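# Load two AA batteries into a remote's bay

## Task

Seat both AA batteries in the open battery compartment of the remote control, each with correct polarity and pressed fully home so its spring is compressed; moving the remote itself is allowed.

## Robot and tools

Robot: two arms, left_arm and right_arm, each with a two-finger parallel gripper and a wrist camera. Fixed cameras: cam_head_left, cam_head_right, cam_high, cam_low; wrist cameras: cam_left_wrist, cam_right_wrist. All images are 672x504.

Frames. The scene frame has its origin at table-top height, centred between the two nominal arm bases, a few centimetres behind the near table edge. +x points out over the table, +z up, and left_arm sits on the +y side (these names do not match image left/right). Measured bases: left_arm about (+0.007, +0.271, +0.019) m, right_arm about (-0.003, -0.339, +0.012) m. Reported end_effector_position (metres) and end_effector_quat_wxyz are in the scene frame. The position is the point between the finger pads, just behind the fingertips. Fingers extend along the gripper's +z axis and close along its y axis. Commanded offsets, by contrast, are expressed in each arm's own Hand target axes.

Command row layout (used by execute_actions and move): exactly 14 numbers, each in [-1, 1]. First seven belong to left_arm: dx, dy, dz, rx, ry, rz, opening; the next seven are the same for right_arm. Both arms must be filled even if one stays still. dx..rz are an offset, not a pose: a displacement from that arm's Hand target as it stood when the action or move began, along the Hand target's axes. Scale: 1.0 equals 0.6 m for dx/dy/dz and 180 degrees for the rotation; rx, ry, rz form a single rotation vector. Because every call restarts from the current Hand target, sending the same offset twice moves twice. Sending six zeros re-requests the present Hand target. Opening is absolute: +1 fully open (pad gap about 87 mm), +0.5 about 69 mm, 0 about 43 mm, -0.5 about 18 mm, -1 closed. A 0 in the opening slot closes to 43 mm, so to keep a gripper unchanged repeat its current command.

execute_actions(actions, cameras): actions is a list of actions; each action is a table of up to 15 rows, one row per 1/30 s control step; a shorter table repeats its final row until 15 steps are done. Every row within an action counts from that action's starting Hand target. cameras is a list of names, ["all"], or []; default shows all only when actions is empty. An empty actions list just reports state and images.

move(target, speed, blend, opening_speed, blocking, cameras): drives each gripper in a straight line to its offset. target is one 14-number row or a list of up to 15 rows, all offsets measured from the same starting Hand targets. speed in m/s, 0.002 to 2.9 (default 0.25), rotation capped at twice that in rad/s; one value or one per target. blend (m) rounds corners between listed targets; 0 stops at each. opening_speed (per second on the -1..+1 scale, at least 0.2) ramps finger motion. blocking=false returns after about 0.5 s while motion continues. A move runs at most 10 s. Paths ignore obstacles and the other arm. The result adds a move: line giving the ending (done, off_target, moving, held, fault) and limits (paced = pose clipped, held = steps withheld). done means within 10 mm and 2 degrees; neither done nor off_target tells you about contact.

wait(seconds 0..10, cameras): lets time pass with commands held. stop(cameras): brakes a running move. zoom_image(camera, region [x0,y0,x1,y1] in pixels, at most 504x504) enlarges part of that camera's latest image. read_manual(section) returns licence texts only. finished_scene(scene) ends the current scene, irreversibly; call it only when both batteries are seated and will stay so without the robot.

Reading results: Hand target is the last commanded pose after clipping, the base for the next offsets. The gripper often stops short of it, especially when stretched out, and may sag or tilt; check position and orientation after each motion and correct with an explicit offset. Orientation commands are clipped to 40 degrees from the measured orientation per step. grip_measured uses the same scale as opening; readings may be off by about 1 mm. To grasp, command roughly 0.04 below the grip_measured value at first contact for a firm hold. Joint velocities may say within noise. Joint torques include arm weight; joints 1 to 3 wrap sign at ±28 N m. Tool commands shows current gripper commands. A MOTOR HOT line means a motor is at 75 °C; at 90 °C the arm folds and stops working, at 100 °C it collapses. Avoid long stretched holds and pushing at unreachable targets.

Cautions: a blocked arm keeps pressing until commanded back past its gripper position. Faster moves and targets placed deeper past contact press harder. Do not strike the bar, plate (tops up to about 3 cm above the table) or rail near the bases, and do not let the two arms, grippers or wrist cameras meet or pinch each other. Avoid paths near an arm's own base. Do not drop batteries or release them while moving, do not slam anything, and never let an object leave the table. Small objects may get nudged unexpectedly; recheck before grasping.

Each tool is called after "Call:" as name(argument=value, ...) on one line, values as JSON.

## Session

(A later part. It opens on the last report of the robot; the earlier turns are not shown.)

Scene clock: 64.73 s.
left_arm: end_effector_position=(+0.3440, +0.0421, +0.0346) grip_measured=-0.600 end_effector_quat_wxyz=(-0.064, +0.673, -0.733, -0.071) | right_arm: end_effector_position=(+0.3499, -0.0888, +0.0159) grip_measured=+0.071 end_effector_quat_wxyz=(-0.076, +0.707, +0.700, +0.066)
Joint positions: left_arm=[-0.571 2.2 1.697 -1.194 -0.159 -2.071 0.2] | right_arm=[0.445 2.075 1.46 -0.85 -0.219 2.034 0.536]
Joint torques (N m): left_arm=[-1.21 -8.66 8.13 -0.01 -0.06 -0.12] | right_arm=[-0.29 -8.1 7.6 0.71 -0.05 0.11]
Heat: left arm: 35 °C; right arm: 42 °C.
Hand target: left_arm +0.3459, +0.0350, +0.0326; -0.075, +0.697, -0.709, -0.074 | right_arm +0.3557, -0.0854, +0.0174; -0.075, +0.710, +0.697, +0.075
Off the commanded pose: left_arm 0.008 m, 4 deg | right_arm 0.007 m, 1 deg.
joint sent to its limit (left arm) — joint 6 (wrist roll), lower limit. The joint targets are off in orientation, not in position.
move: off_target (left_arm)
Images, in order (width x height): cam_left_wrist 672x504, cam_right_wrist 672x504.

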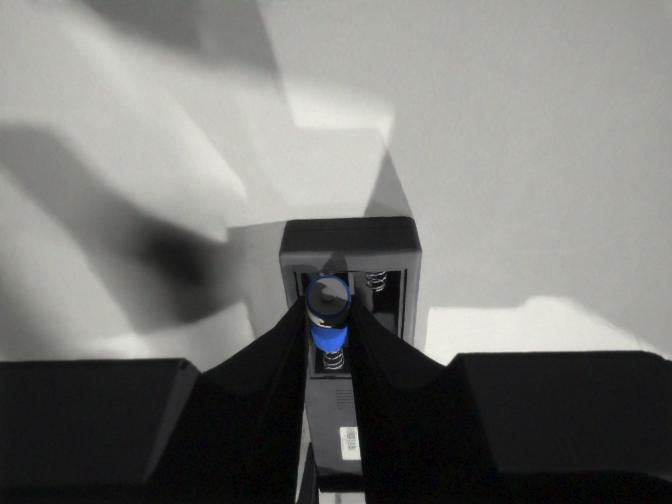

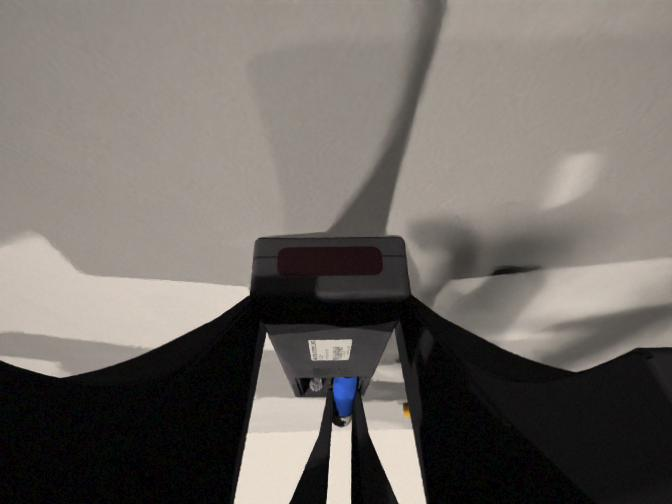

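Call:
move(target=[0.022,0.0,-0.005,0,0,0,-0.72,0,0,0,0,0,0,0.02], speed=0.06, cameras=["cam_left_wrist","cam_right_wrist"])

Call:
zoom_image(camera="cam_left_wrist", region=[230, 180, 480, 390])

Call:
zoom_image(camera="cam_right_wrist", region=[280, 370, 390, 440])

Scene clock: 66.17 s.
left_arm: end_effector_position=(+0.3440, +0.0363, +0.0347) grip_measured=-0.600 end_effector_quat_wxyz=(+0.063, -0.668, +0.737, +0.078) | right_arm: end_effector_position=(+0.3499, -0.0888, +0.0159) grip_measured=+0.071 end_effector_quat_wxyz=(-0.076, +0.707, +0.700, +0.066)
Joint positions: left_arm=[-0.583 2.229 1.745 -1.228 -0.16 -2.071 0.2] | right_arm=[0.445 2.075 1.46 -0.85 -0.219 2.034 0.536]
Joint torques (N m): left_arm=[-1.94 -8.8 8.46 0.03 0.04 -0.15] | right_arm=[-0.24 -8.16 7.49 0.76 -0.06 0.03]
Heat: left arm: 35 °C; right arm: 42 °C.
Hand target: left_arm +0.3457, +0.0215, +0.0327; +0.076, -0.697, +0.709, +0.074 | right_arm +0.3557, -0.0854, +0.0174; -0.075, +0.710, +0.697, +0.075
Off the commanded pose: left_arm 0.015 m, 5 deg | right_arm 0.007 m, 1 deg.
joint sent to its limit (left arm) — joint 6 (wrist roll), lower limit. The joint targets are off in orientation, not in position.
move: off_target (left_arm)
Images, in order (width x height): cam_left_wrist 672x504, cam_right_wrist 672x504.

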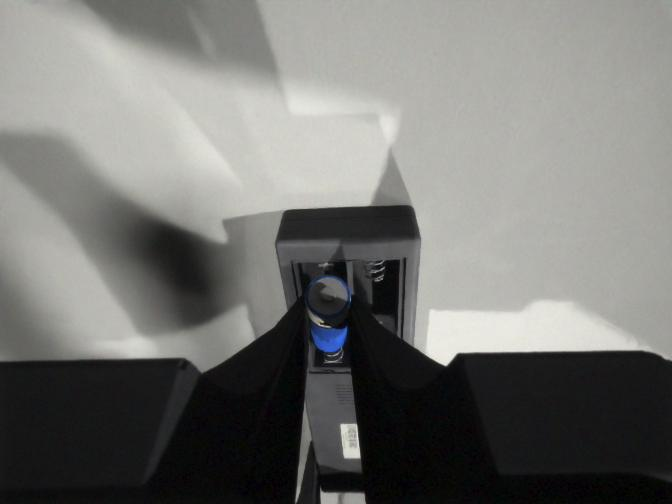

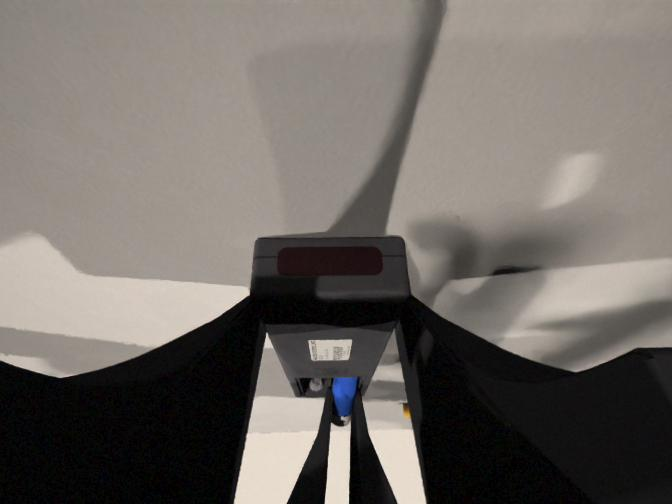

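Scaled by 2.016.

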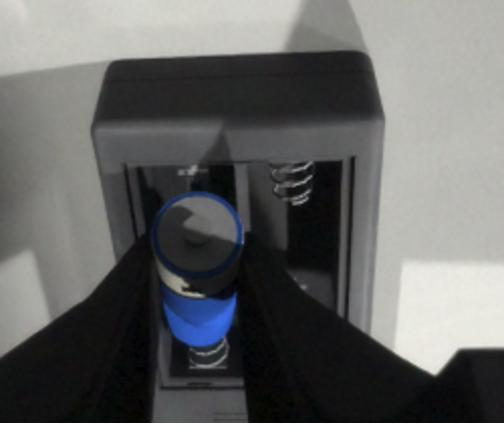

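Scaled by 4.582.

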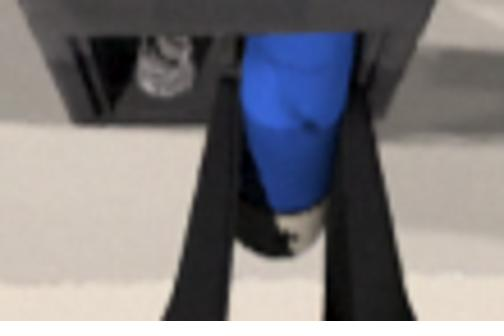

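Call:
move(target=[[-0.002,0.0,0.008,0,0.06,0,-0.72,0,0,0,0,0,0,0.02],[-0.008,0.0,0.012,0,0.12,0,-0.72,0,0,0,0,0,0,0.02]], speed=0.05, blend=[0.003,0], cameras=["cam_left_wrist","cam_right_wrist"])

Call:
zoom_image(camera="cam_left_wrist", region=[230, 180, 480, 390])

Call:
zoom_image(camera="cam_right_wrist", region=[280, 370, 390, 440])

Scene clock: 71.30 s.
left_arm: end_effector_position=(+0.3442, +0.0382, +0.0328) grip_measured=-0.600 end_effector_quat_wxyz=(+0.052, +0.707, -0.704, +0.039) | right_arm: end_effector_position=(+0.3499, -0.0888, +0.0159) grip_measured=+0.071 end_effector_quat_wxyz=(-0.076, +0.707, +0.700, +0.066)
Joint positions: left_arm=[-0.457 2.075 1.448 -0.922 0.121 -2.04 0.2] | right_arm=[0.445 2.075 1.46 -0.85 -0.219 2.034 0.536]
Joint torques (N m): left_arm=[-1.36 -8.76 4.22 0.79 0.25 0.06] | right_arm=[-0.05 -8.28 7.41 0.77 -0.1 0.03]
Heat: left arm: 36 °C; right arm: 42 °C.
Hand target: left_arm +0.3459, +0.0276, +0.0268; +0.059, +0.699, -0.711, +0.059 | right_arm +0.3557, -0.0854, +0.0174; -0.075, +0.710, +0.697, +0.075
Off the commanded pose: left_arm 0.012 m, 3 deg | right_arm 0.007 m, 1 deg.
move: off_target (left_arm)
Images, in order (width x height): cam_left_wrist 672x504, cam_right_wrist 672x504.

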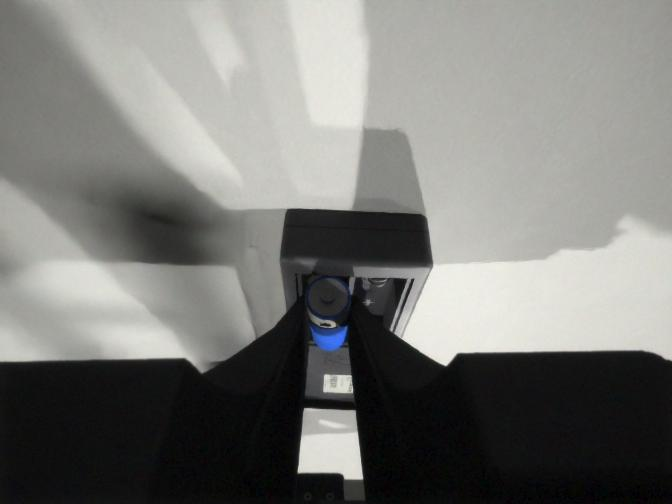

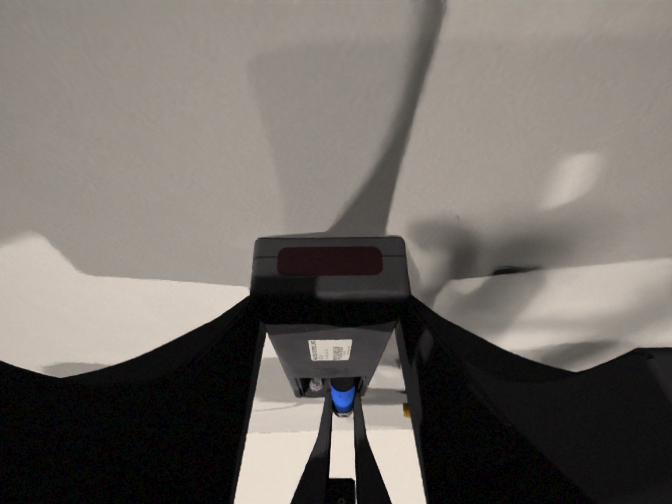

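Scaled by 2.016.

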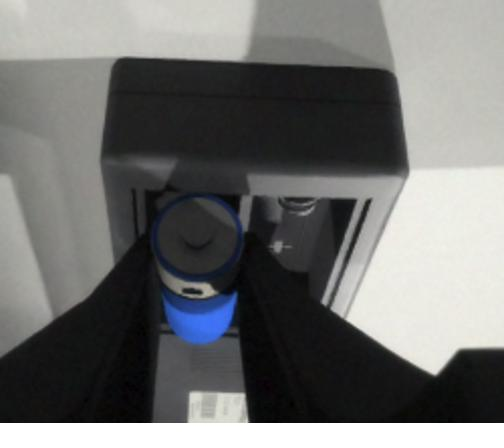

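Scaled by 4.582.

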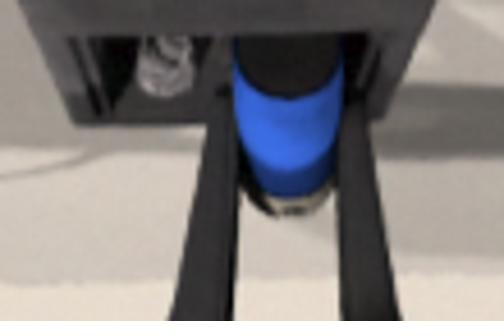

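Call:
move(target=[[-0.014,0.0,-0.002,0,0,0,-0.66,0,0,0,0,0,0,0.02],[-0.014,0.0,-0.002,0,0,0,-0.46,0,0,0,0,0,0,0.02]], speed=0.05, opening_speed=0.3, cameras=["cam_left_wrist","cam_right_wrist"])

Call:
zoom_image(camera="cam_left_wrist", region=[230, 180, 480, 390])

Call:
zoom_image(camera="cam_right_wrist", region=[280, 370, 390, 440])

Scene clock: 75.63 s.
left_arm: end_effector_position=(+0.3472, +0.0392, +0.0326) grip_measured=-0.460 end_effector_quat_wxyz=(+0.060, +0.704, -0.705, +0.054) | right_arm: end_effector_position=(+0.3499, -0.0888, +0.0159) grip_measured=+0.071 end_effector_quat_wxyz=(-0.076, +0.707, +0.700, +0.066)
Joint positions: left_arm=[-0.44 2.068 1.428 -0.887 0.147 -2.02 0.27] | right_arm=[0.445 2.075 1.46 -0.85 -0.219 2.034 0.536]
Joint torques (N m): left_arm=[-0.84 -8.92 4.37 0.6 -0.01 0.01] | right_arm=[-0.1 -8.2 7.71 0.73 -0.07 0.02]
Heat: left arm: 36 °C; right arm: 43 °C.
Hand target: left_arm +0.3459, +0.0362, +0.0264; +0.059, +0.699, -0.711, +0.058 | right_arm +0.3557, -0.0854, +0.0174; -0.075, +0.710, +0.697, +0.075
Off the commanded pose: left_arm 0.007 m, 1 deg | right_arm 0.007 m, 1 deg.
move: done
Images, in order (width x height): cam_left_wrist 672x504, cam_right_wrist 672x504.

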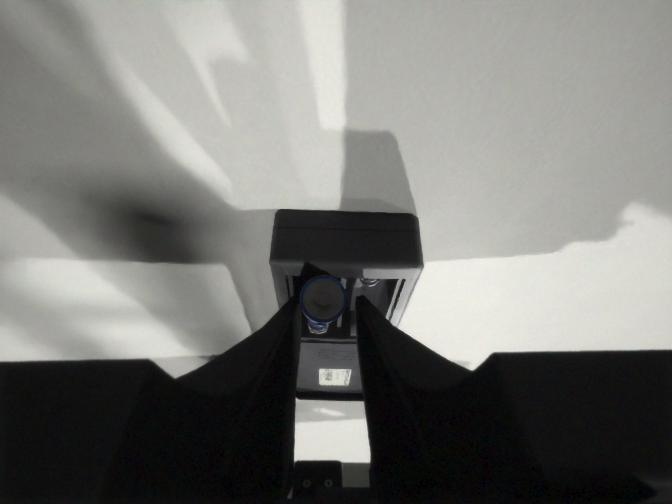

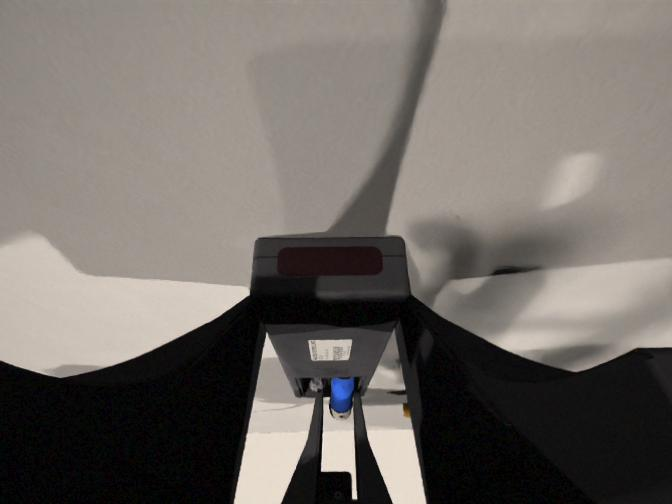

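Scaled by 2.016.

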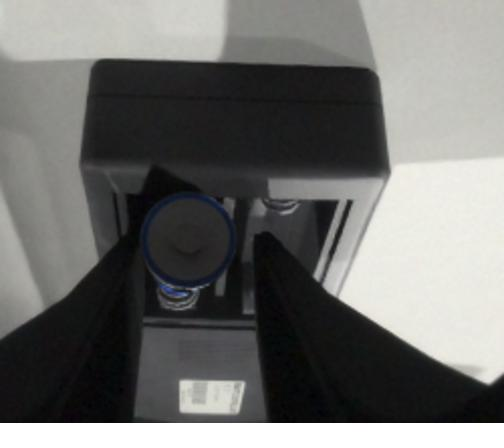

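Scaled by 4.582.

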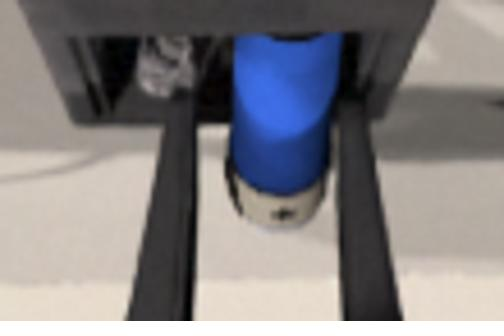

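Call:
move(target=[[0.01,0.0,-0.062,0,0,0,-0.46,0,0,0,0,0,0,0.02],[-0.02,0.0,-0.075,0,0,0,-0.86,0,0,0,0,0,0,0.02]], speed=0.15, cameras=["cam_left_wrist","cam_right_wrist"])

Call:
zoom_image(camera="cam_left_wrist", region=[230, 180, 480, 390])

Call:
zoom_image(camera="cam_right_wrist", region=[280, 370, 390, 440])

Scene clock: 79.20 s.
left_arm: end_effector_position=(+0.3456, +0.0559, +0.0551) grip_measured=-0.860 end_effector_quat_wxyz=(+0.063, +0.704, -0.706, +0.044) | right_arm: end_effector_position=(+0.3497, -0.0886, +0.0159) grip_measured=+0.071 end_effector_quat_wxyz=(-0.076, +0.707, +0.700, +0.067)
Joint positions: left_arm=[-0.402 2.028 1.466 -0.991 0.147 -1.978 0.07] | right_arm=[0.445 2.075 1.46 -0.85 -0.219 2.034 0.536]
Joint torques (N m): left_arm=[-0.36 -12.12 6.69 0.14 -0.04 0.07] | right_arm=[-0.12 -8.18 7.38 0.71 -0.12 0.07]
Heat: left arm: 36 °C; right arm: 43 °C.
Hand target: left_arm +0.3463, +0.0553, +0.0689; +0.059, +0.698, -0.711, +0.058 | right_arm +0.3557, -0.0854, +0.0174; -0.075, +0.710, +0.697, +0.075
Off the commanded pose: left_arm 0.014 m, 2 deg | right_arm 0.007 m, 1 deg.
move: off_target (left_arm); target 2's new opening was sent with left_arm's hand 0.014 m and 2 deg from that target
Images, in order (width x height): cam_left_wrist 672x504, cam_right_wrist 672x504.

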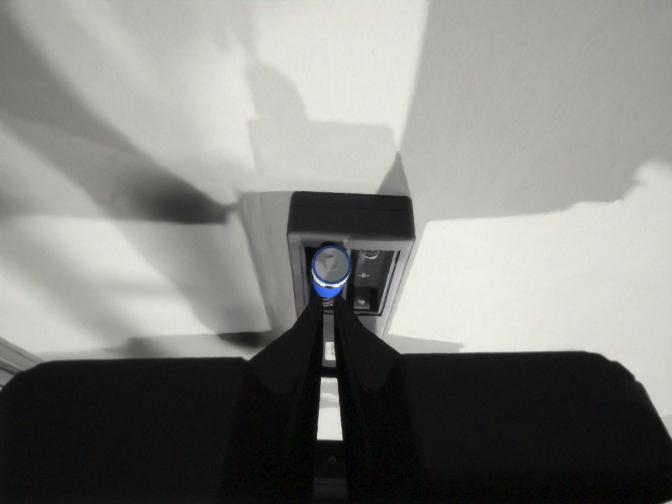

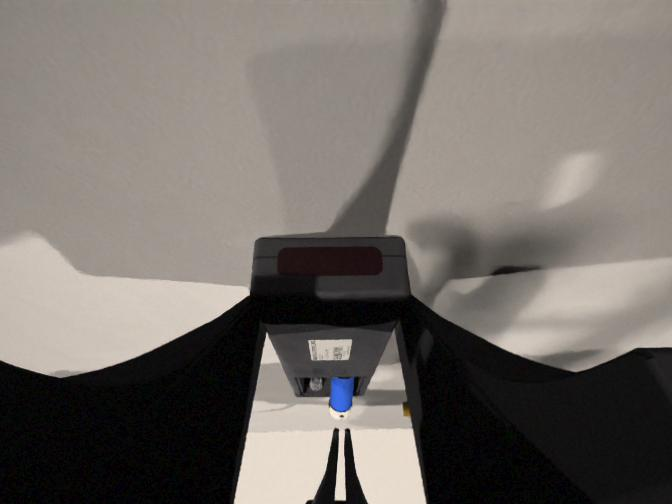

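Scaled by 2.016.

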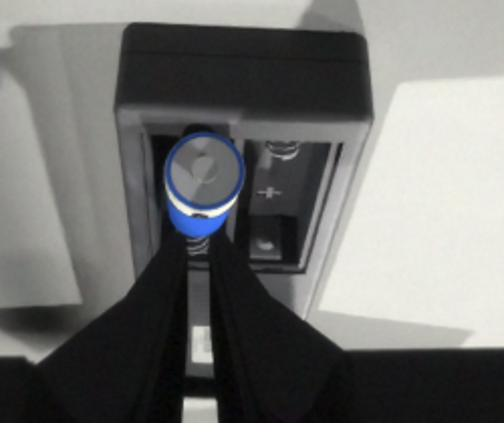

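Scaled by 4.582.

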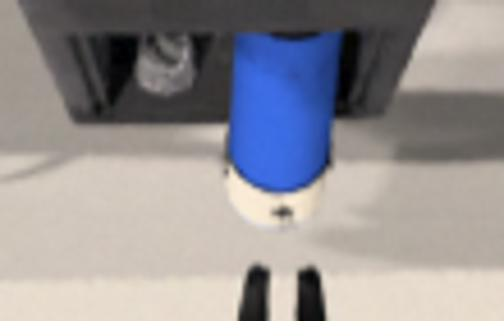

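Call:
execute_actions(actions=[], cameras=["cam_left_wrist","cam_right_wrist"])

Call:
zoom_image(camera="cam_left_wrist", region=[230, 160, 480, 370])

Call:
zoom_image(camera="cam_right_wrist", region=[240, 330, 430, 470])

Scene clock: 81.17 s.
left_arm: end_effector_position=(+0.3456, +0.0559, +0.0551) grip_measured=-0.860 end_effector_quat_wxyz=(+0.063, +0.704, -0.706, +0.044) | right_arm: end_effector_position=(+0.3497, -0.0886, +0.0159) grip_measured=+0.071 end_effector_quat_wxyz=(-0.076, +0.707, +0.700, +0.067)
Joint positions: left_arm=[-0.402 2.028 1.466 -0.991 0.147 -1.978 0.07] | right_arm=[0.445 2.075 1.46 -0.85 -0.219 2.034 0.536]
Joint velocities: within noise
Joint torques (N m): left_arm=[-0.31 -12.16 6.54 0.13 0 0.1] | right_arm=[-0.14 -8.24 7.42 0.75 -0.09 0.06]
Heat: left arm: 37 °C; right arm: 43 °C.
Hand target: left_arm +0.3463, +0.0553, +0.0689; +0.059, +0.698, -0.711, +0.058 | right_arm +0.3557, -0.0854, +0.0174; -0.075, +0.710, +0.697, +0.075
Tool commands: left_gripper/opening=-0.86 right_gripper/opening=+0.02
Off the commanded pose: left_arm 0.014 m, 2 deg | right_arm 0.007 m, 1 deg.
Images, in order (width x height): cam_left_wrist 672x504, cam_right_wrist 672x504.

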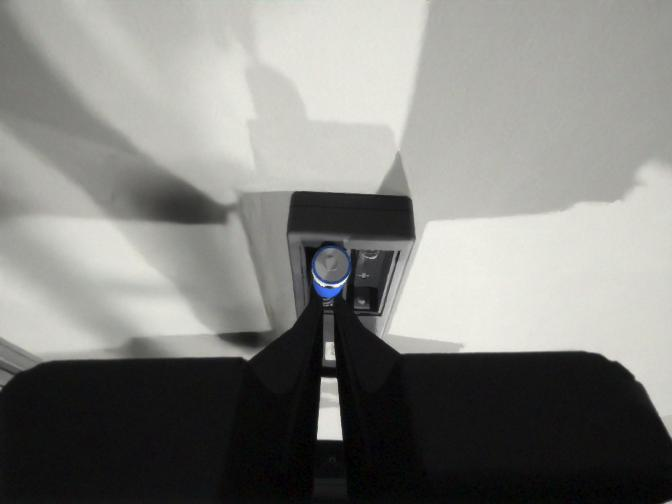

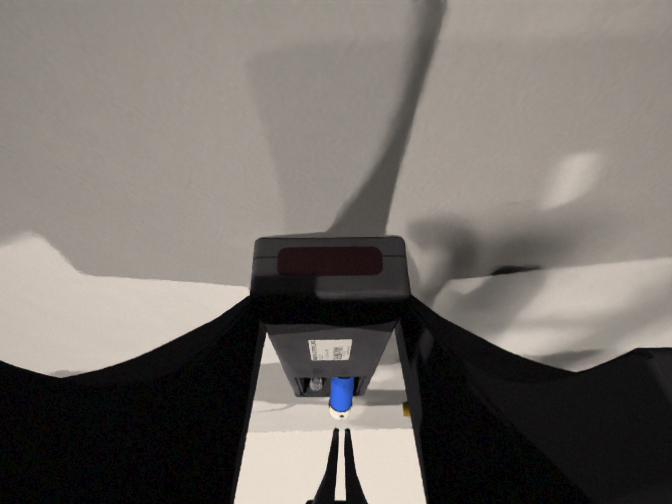

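Scaled by 2.016.

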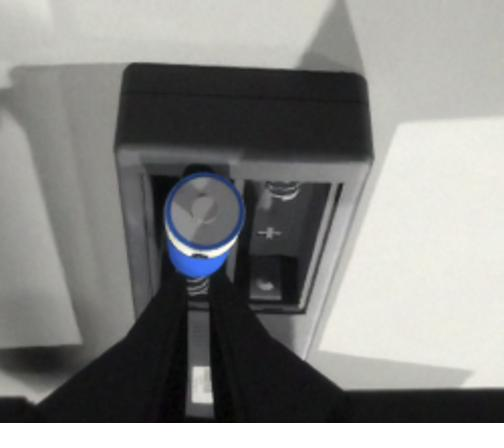

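Scaled by 2.653.

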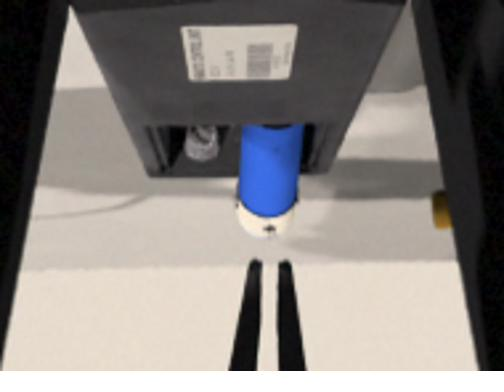

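Call:
move(target=[0.0003,0.0017,0.0085,0,-0.08,0,-0.4,0,0,0,0,0,0,0.02], speed=0.15, cameras=["cam_left_wrist"])

Call:
zoom_image(camera="cam_left_wrist", region=[230, 160, 480, 370])

Scene clock: 86.90 s.
left_arm: end_effector_position=(+0.3395, +0.0554, +0.0609) grip_measured=-0.400 end_effector_quat_wxyz=(-0.021, +0.696, -0.718, -0.031) | right_arm: end_effector_position=(+0.3497, -0.0886, +0.0159) grip_measured=+0.071 end_effector_quat_wxyz=(-0.076, +0.707, +0.700, +0.067)
Joint positions: left_arm=[-0.503 2.076 1.604 -1.165 -0.059 -2.05 0.3] | right_arm=[0.445 2.075 1.46 -0.85 -0.219 2.034 0.536]
Joint torques (N m): left_arm=[-0.73 -8.64 9.1 0 -0.27 -0.15] | right_arm=[-0.2 -8.17 7.5 0.79 -0.13 0.09]
Heat: left arm: 38 °C; right arm: 44 °C.
Hand target: left_arm +0.3452, +0.0544, +0.0638; -0.031, +0.700, -0.712, -0.030 | right_arm +0.3557, -0.0854, +0.0174; -0.075, +0.710, +0.697, +0.075
Off the commanded pose: left_arm 0.007 m, 1 deg | right_arm 0.007 m, 1 deg.
move: done
Images, in order (width x height): cam_left_wrist 672x504.

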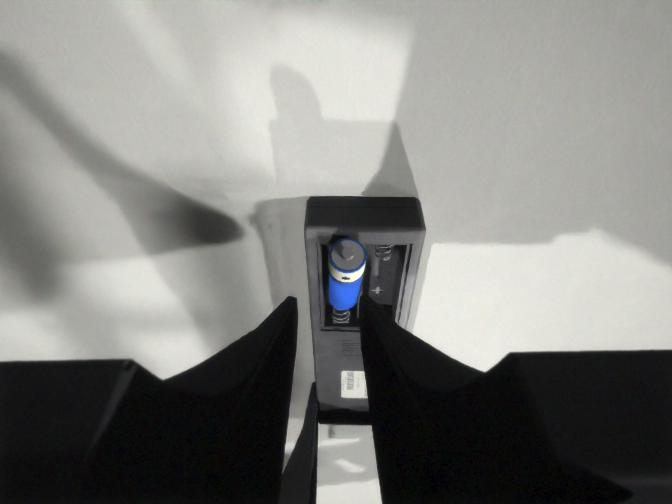

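Scaled by 2.016.

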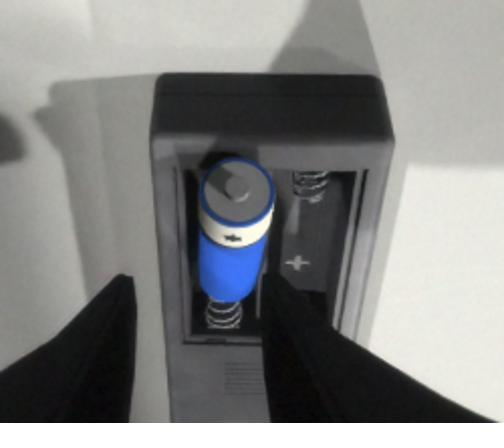

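Call:
move(target=[[0.001,-0.0083,0.02,0,0,0,-0.4,0,0,0,0,0,0,0.02],[0.003,-0.0083,0.0465,0,0,0,-0.4,0,0,0,0,0,0,0.02]], speed=0.1, cameras=["cam_left_wrist"])

Call:
zoom_image(camera="cam_left_wrist", region=[230, 160, 480, 370])

Scene clock: 89.50 s.
left_arm: end_effector_position=(+0.3457, +0.0522, +0.0386) grip_measured=-0.400 end_effector_quat_wxyz=(-0.022, +0.696, -0.717, -0.030) | right_arm: end_effector_position=(+0.3497, -0.0886, +0.0159) grip_measured=+0.071 end_effector_quat_wxyz=(-0.076, +0.707, +0.700, +0.067)
Joint positions: left_arm=[-0.503 2.122 1.583 -1.097 -0.06 -2.05 0.3] | right_arm=[0.445 2.075 1.46 -0.85 -0.219 2.034 0.536]
Joint torques (N m): left_arm=[-0.2 -9.26 6.37 0.16 -0.32 -0.09] | right_arm=[-0.21 -8.34 7.47 0.8 -0.08 0.02]
Heat: left arm: 38 °C; right arm: 44 °C.
Hand target: left_arm +0.3502, +0.0549, +0.0360; -0.031, +0.700, -0.712, -0.030 | right_arm +0.3557, -0.0854, +0.0174; -0.075, +0.710, +0.697, +0.075
Off the commanded pose: left_arm 0.006 m, 1 deg | right_arm 0.007 m, 1 deg.
move: done
Images, in order (width x height): cam_left_wrist 672x504.

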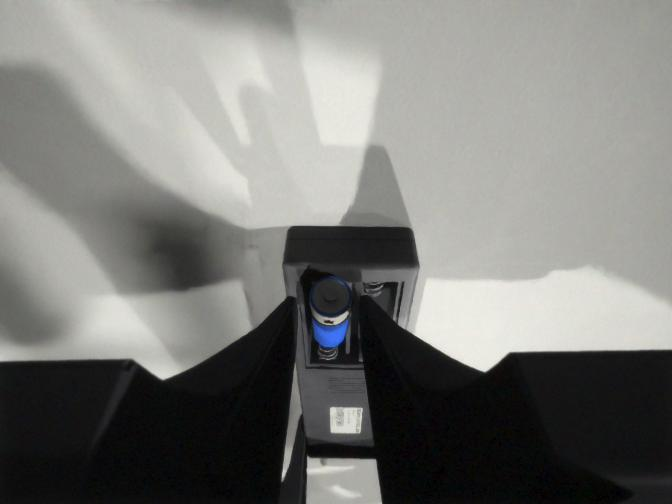

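Scaled by 2.016.

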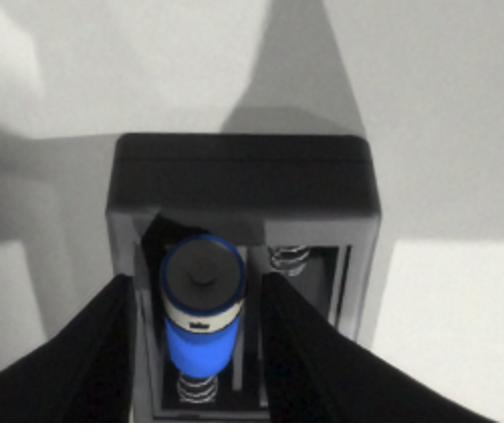

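Call:
move(target=[[-0.003,0,0.012,0,0,0,-0.4,0,0,0,0,0,0,0.02],[-0.003,0,0.012,0,0,0,-0.72,0,0,0,0,0,0,0.02]], speed=0.05, opening_speed=0.4, cameras=["cam_left_wrist","cam_right_wrist"])

Call:
zoom_image(camera="cam_left_wrist", region=[230, 180, 480, 390])

Call:
zoom_image(camera="cam_right_wrist", region=[240, 330, 430, 470])

Scene clock: 91.73 s.
left_arm: end_effector_position=(+0.3448, +0.0530, +0.0346) grip_measured=-0.601 end_effector_quat_wxyz=(-0.022, +0.696, -0.717, -0.030) | right_arm: end_effector_position=(+0.3499, -0.0885, +0.0159) grip_measured=+0.071 end_effector_quat_wxyz=(-0.076, +0.707, +0.700, +0.067)
Joint positions: left_arm=[-0.502 2.122 1.567 -1.08 -0.06 -2.05 0.2] | right_arm=[0.445 2.075 1.46 -0.849 -0.219 2.035 0.536]
Joint torques (N m): left_arm=[0.53 -8.94 5.23 0.28 -0.25 -0.07] | right_arm=[-0.17 -8.32 7.49 0.73 -0.03 0]
Heat: left arm: 38 °C; right arm: 44 °C.
Hand target: left_arm +0.3503, +0.0573, +0.0290; -0.031, +0.700, -0.712, -0.030 | right_arm +0.3557, -0.0854, +0.0174; -0.075, +0.709, +0.697, +0.075
Off the commanded pose: left_arm 0.009 m, 1 deg | right_arm 0.007 m, 1 deg.
move: done
Images, in order (width x height): cam_left_wrist 672x504, cam_right_wrist 672x504.

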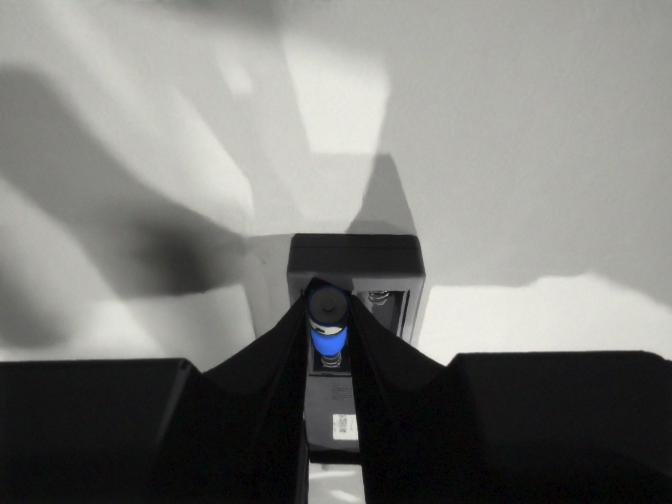

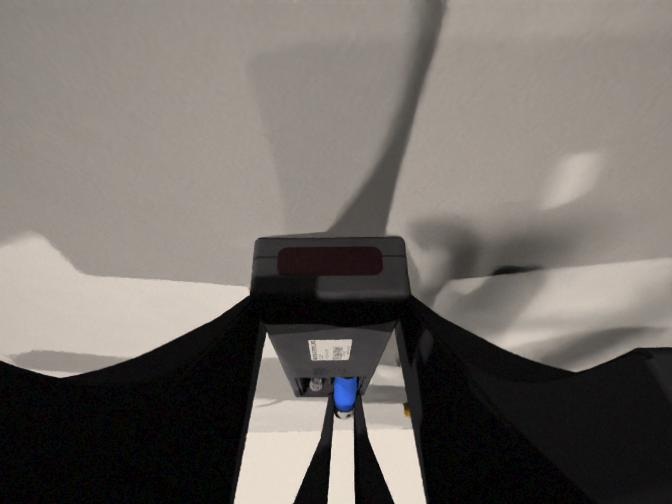

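Scaled by 2.016.

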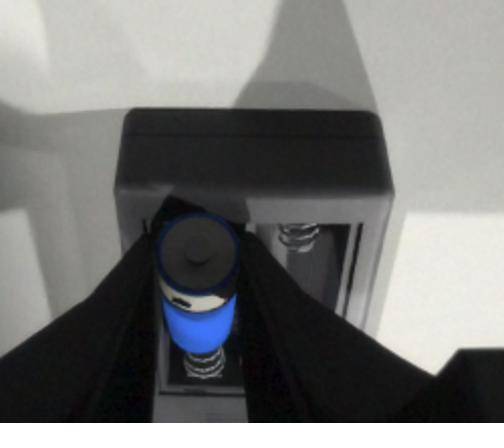

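Scaled by 2.653.

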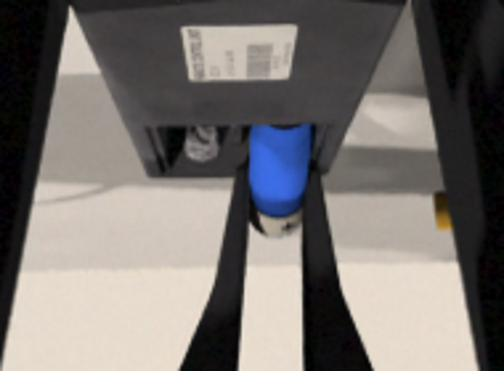

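Call:
move(target=[[0,0,0,0,0,0,-0.4,0,0,0,0,0,0,0.02],[0.01,0,-0.004,0,0,0,-0.4,0,0,0,0,0,0,0.02],[0.01,0,-0.004,0,0,0,-0.74,0,0,0,0,0,0,0.02]], speed=0.05, opening_speed=0.5, cameras=["cam_left_wrist","cam_right_wrist"])

Call:
zoom_image(camera="cam_left_wrist", region=[230, 180, 480, 390])

Scene clock: 95.33 s.
left_arm: end_effector_position=(+0.3456, +0.0529, +0.0336) grip_measured=-0.601 end_effector_quat_wxyz=(-0.022, +0.696, -0.717, -0.030) | right_arm: end_effector_position=(+0.3499, -0.0885, +0.0159) grip_measured=+0.071 end_effector_quat_wxyz=(-0.076, +0.707, +0.700, +0.067)
Joint positions: left_arm=[-0.502 2.125 1.567 -1.076 -0.06 -2.051 0.199] | right_arm=[0.445 2.075 1.46 -0.849 -0.219 2.035 0.536]
Joint torques (N m): left_arm=[-0.95 -8.59 7.32 0.12 -0.25 -0.16] | right_arm=[-0.31 -8.17 7.5 0.76 -0.12 -0.02]
Heat: left arm: 37 °C; right arm: 44 °C.
Hand target: left_arm +0.3501, +0.0511, +0.0308; -0.031, +0.700, -0.713, -0.030 | right_arm +0.3557, -0.0854, +0.0174; -0.075, +0.709, +0.697, +0.075
Off the commanded pose: left_arm 0.006 m, 1 deg | right_arm 0.007 m, 1 deg.
move: done
Images, in order (width x height): cam_left_wrist 672x504, cam_right_wrist 672x504.

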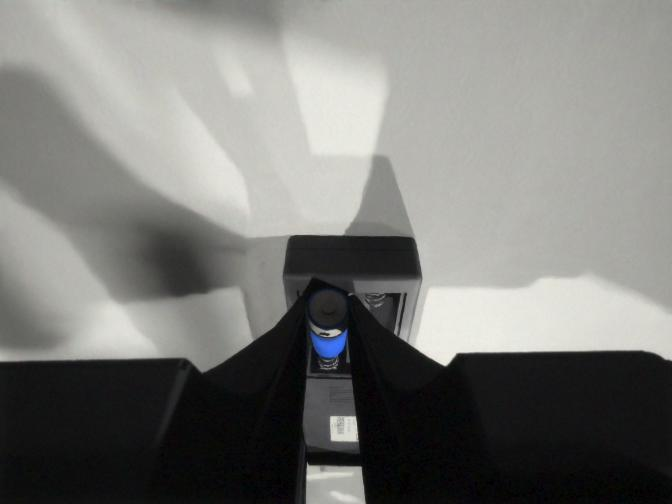

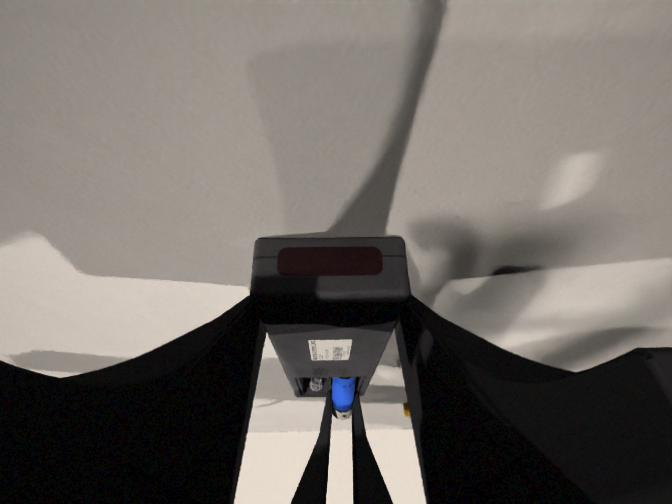

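Scaled by 2.016.

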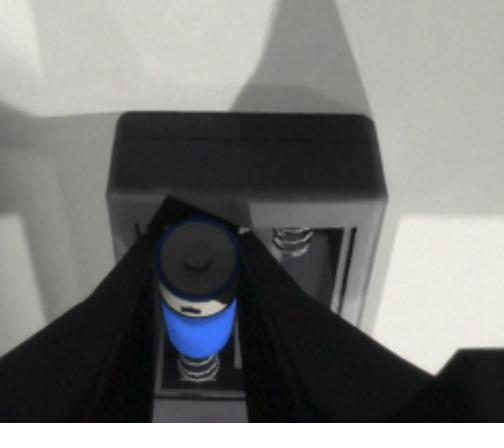

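Call:
move(target=[[0,0,0,0,0,0,-0.4,0,0,0,0,0,0,0.02],[0.014,0,-0.003,0,0,0,-0.4,0,0,0,0,0,0,0.02]], speed=0.05, opening_speed=0.5)

Scene clock: 97.57 s.
left_arm: end_effector_position=(+0.3480, +0.0468, +0.0340) grip_measured=-0.400 end_effector_quat_wxyz=(-0.027, +0.697, -0.716, -0.027) | right_arm: end_effector_position=(+0.3499, -0.0885, +0.0159) grip_measured=+0.071 end_effector_quat_wxyz=(-0.076, +0.707, +0.700, +0.067)
Joint positions: left_arm=[-0.516 2.137 1.588 -1.08 -0.067 -2.067 0.3] | right_arm=[0.445 2.075 1.46 -0.849 -0.219 2.035 0.536]
Joint torques (N m): left_arm=[-1.39 -8.38 8.09 0.01 -0.17 -0.19] | right_arm=[-0.14 -8.09 7.43 0.76 -0.11 0.07]
Heat: left arm: 37 °C; right arm: 45 °C.
Hand target: left_arm +0.3500, +0.0425, +0.0318; -0.031, +0.700, -0.712, -0.030 | right_arm +0.3557, -0.0854, +0.0174; -0.075, +0.709, +0.697, +0.075
Off the commanded pose: left_arm 0.005 m, 1 deg | right_arm 0.007 m, 1 deg.
joint sent to its limit (left arm) — joint 6 (wrist roll), lower limit. The joint targets still meet the commanded pose.
move: done

Call:
move(target=[[0,0.005,0,0,0,0,-0.4,0,0,0,0,0,0,0.02],[0,0.005,0,0,0,0,-0.76,0,0,0,0,0,0,0.02]], speed=0.05, opening_speed=0.4, cameras=["cam_left_wrist","cam_right_wrist"])

Call:
zoom_image(camera="cam_left_wrist", region=[230, 180, 480, 390])

Call:
zoom_image(camera="cam_right_wrist", region=[240, 330, 430, 470])

Scene clock: 100.00 s.
left_arm: end_effector_position=(+0.3442, +0.0464, +0.0338) grip_measured=-0.600 end_effector_quat_wxyz=(-0.026, +0.695, -0.718, -0.033) | right_arm: end_effector_position=(+0.3499, -0.0885, +0.0159) grip_measured=+0.071 end_effector_quat_wxyz=(-0.076, +0.707, +0.700, +0.067)
Joint positions: left_arm=[-0.522 2.137 1.588 -1.091 -0.068 -2.068 0.2] | right_arm=[0.445 2.075 1.46 -0.849 -0.219 2.035 0.536]
Joint torques (N m): left_arm=[-1.01 -9.11 6.58 0.15 -0.15 -0.16] | right_arm=[-0.39 -8.24 7.62 0.73 -0.09 0.07]
Heat: left arm: 37 °C; right arm: 45 °C.
Hand target: left_arm +0.3470, +0.0426, +0.0318; -0.031, +0.700, -0.713, -0.030 | right_arm +0.3557, -0.0854, +0.0174; -0.075, +0.709, +0.697, +0.075
Off the commanded pose: left_arm 0.005 m, 1 deg | right_arm 0.007 m, 1 deg.
joint sent to its limit (left arm) — joint 6 (wrist roll), lower limit. The joint targets still meet the commanded pose.
move: done
Images, in order (width x height): cam_left_wrist 672x504, cam_right_wrist 672x504.

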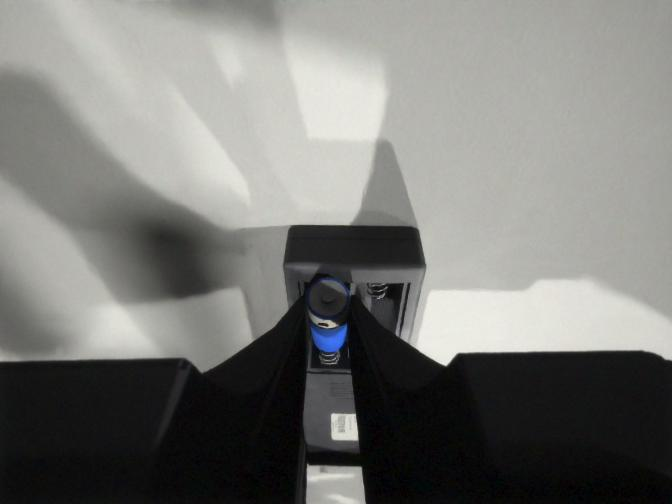

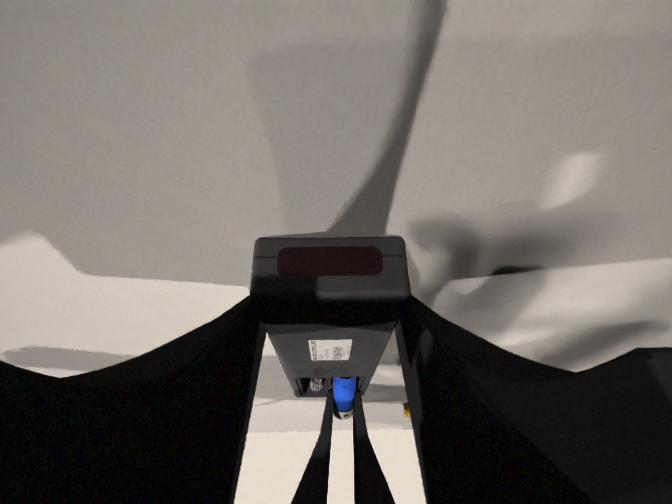

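Scaled by 2.016.

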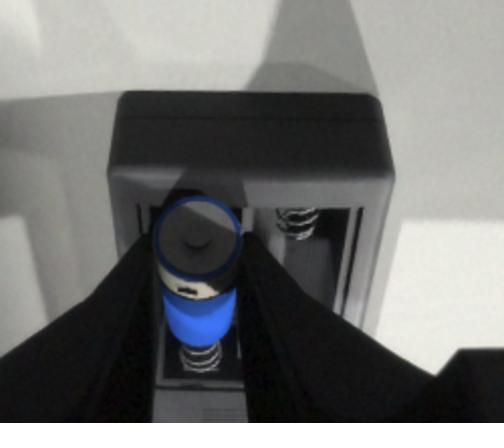

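Scaled by 2.653.

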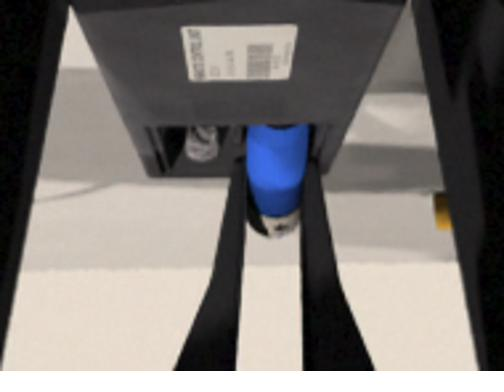

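Call:
move(target=[0.04,0,0.005,0,0,0,-0.76,0,0,0,0,0,0,0.02], speed=0.05, cameras=["cam_left_wrist","cam_right_wrist"])

Call:
zoom_image(camera="cam_left_wrist", region=[230, 180, 480, 390])

Call:
zoom_image(camera="cam_right_wrist", region=[240, 330, 430, 470])

Scene clock: 102.00 s.
left_arm: end_effector_position=(+0.3449, +0.0381, +0.0338) grip_measured=-0.600 end_effector_quat_wxyz=(-0.031, +0.687, -0.725, -0.041) | right_arm: end_effector_position=(+0.3498, -0.0886, +0.0159) grip_measured=+0.071 end_effector_quat_wxyz=(-0.076, +0.706, +0.701, +0.067)
Joint positions: left_arm=[-0.544 2.169 1.641 -1.124 -0.08 -2.068 0.2] | right_arm=[0.445 2.075 1.46 -0.849 -0.219 2.032 0.536]
Joint torques (N m): left_arm=[-2.58 -7.73 7.61 0.36 0.09 -0.17] | right_arm=[-0.39 -8.14 7.75 0.75 -0.1 0.05]
Heat: left arm: 37 °C; right arm: 45 °C.
Hand target: left_arm +0.3466, +0.0191, +0.0267; -0.031, +0.700, -0.713, -0.030 | right_arm +0.3557, -0.0854, +0.0174; -0.074, +0.709, +0.697, +0.075
Off the commanded pose: left_arm 0.020 m, 2 deg | right_arm 0.007 m, 1 deg.
joint sent to its limit (left arm) — joint 6 (wrist roll), lower limit. The joint targets are off in orientation, not in position.
move: off_target (left_arm)
Images, in order (width x height): cam_left_wrist 672x504, cam_right_wrist 672x504.

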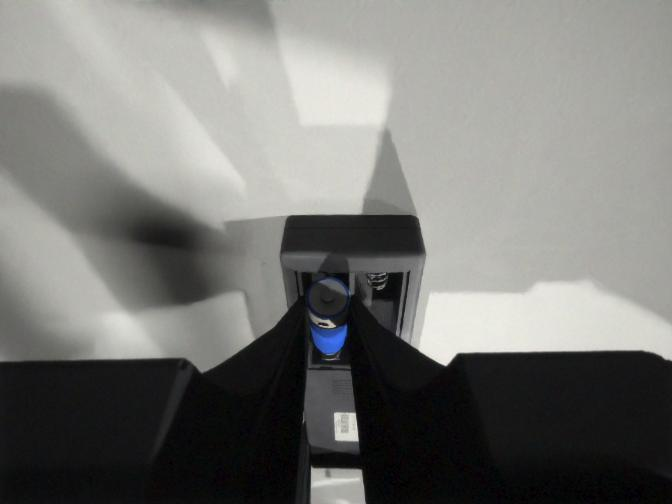

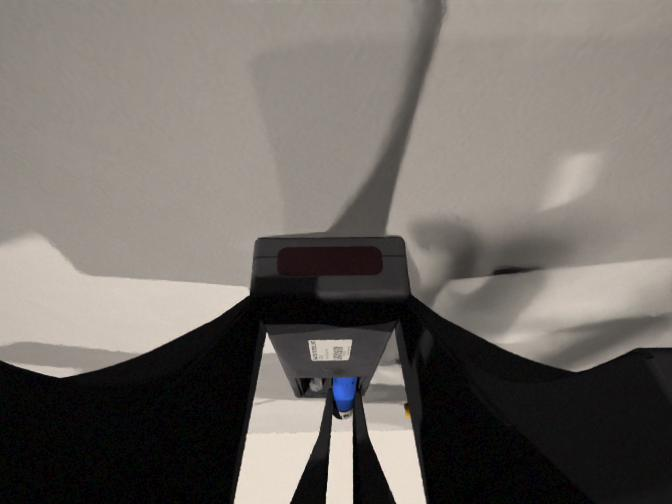

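Scaled by 2.016.

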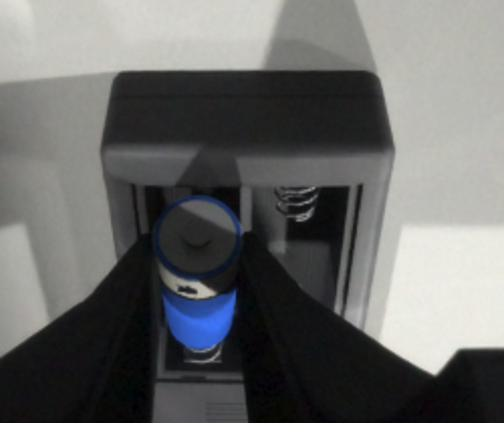

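Scaled by 2.653.

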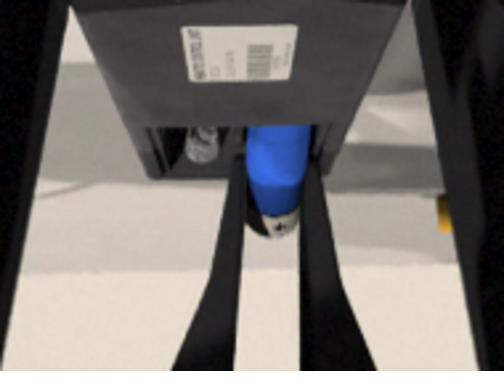

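Call:
move(target=[0.012,0,0.02,0,0.045,0,-0.78,0,0,0,0,0,0,0.02], speed=0.05, cameras=["cam_left_wrist","cam_right_wrist"])

Call:
zoom_image(camera="cam_left_wrist", region=[230, 180, 480, 390])

Call:
zoom_image(camera="cam_right_wrist", region=[240, 330, 430, 470])

Scene clock: 104.90 s.
left_arm: end_effector_position=(+0.3447, +0.0384, +0.0324) grip_measured=-0.600 end_effector_quat_wxyz=(-0.004, +0.699, -0.715, -0.011) | right_arm: end_effector_position=(+0.3498, -0.0886, +0.0159) grip_measured=+0.071 end_effector_quat_wxyz=(-0.076, +0.706, +0.701, +0.067)
Joint positions: left_arm=[-0.515 2.128 1.56 -1.042 -0.014 -2.068 0.2] | right_arm=[0.445 2.075 1.46 -0.849 -0.219 2.032 0.536]
Joint torques (N m): left_arm=[-2.14 -6.84 3.44 1.12 0.54 -0.23] | right_arm=[-0.4 -8.16 7.41 0.74 -0.12 0.02]
Heat: left arm: 37 °C; right arm: 45 °C.
Hand target: left_arm +0.3466, +0.0128, +0.0143; +0.020, +0.701, -0.713, +0.020 | right_arm +0.3557, -0.0854, +0.0174; -0.074, +0.709, +0.697, +0.075
Off the commanded pose: left_arm 0.031 m, 4 deg | right_arm 0.007 m, 1 deg.
joint sent to its limit (left arm) — joint 6 (wrist roll), lower limit. The joint targets still meet the commanded pose.
move: off_target (left_arm)
Images, in order (width x height): cam_left_wrist 672x504, cam_right_wrist 672x504.

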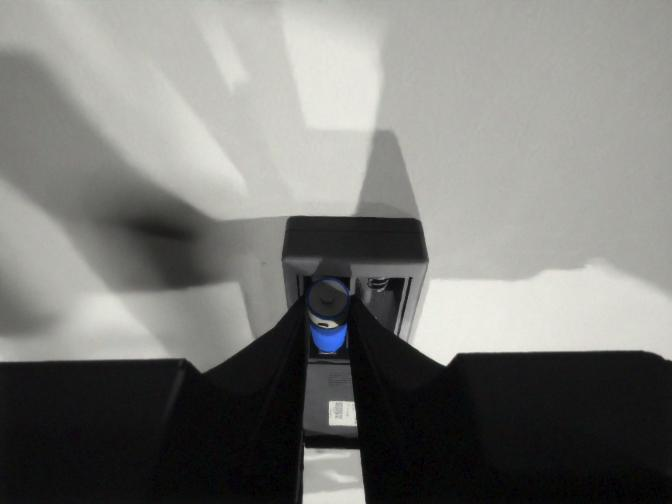

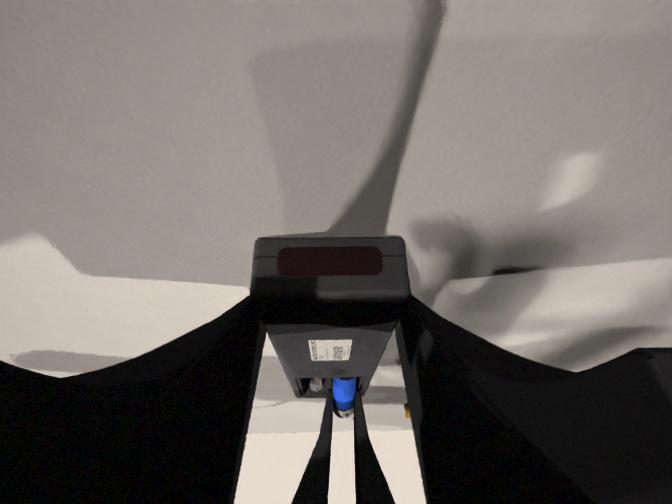

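Scaled by 2.016.

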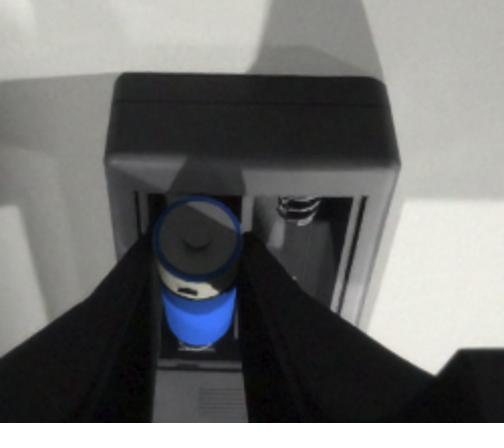

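Scaled by 2.653.

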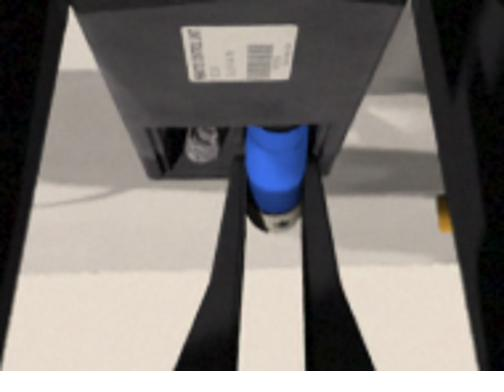

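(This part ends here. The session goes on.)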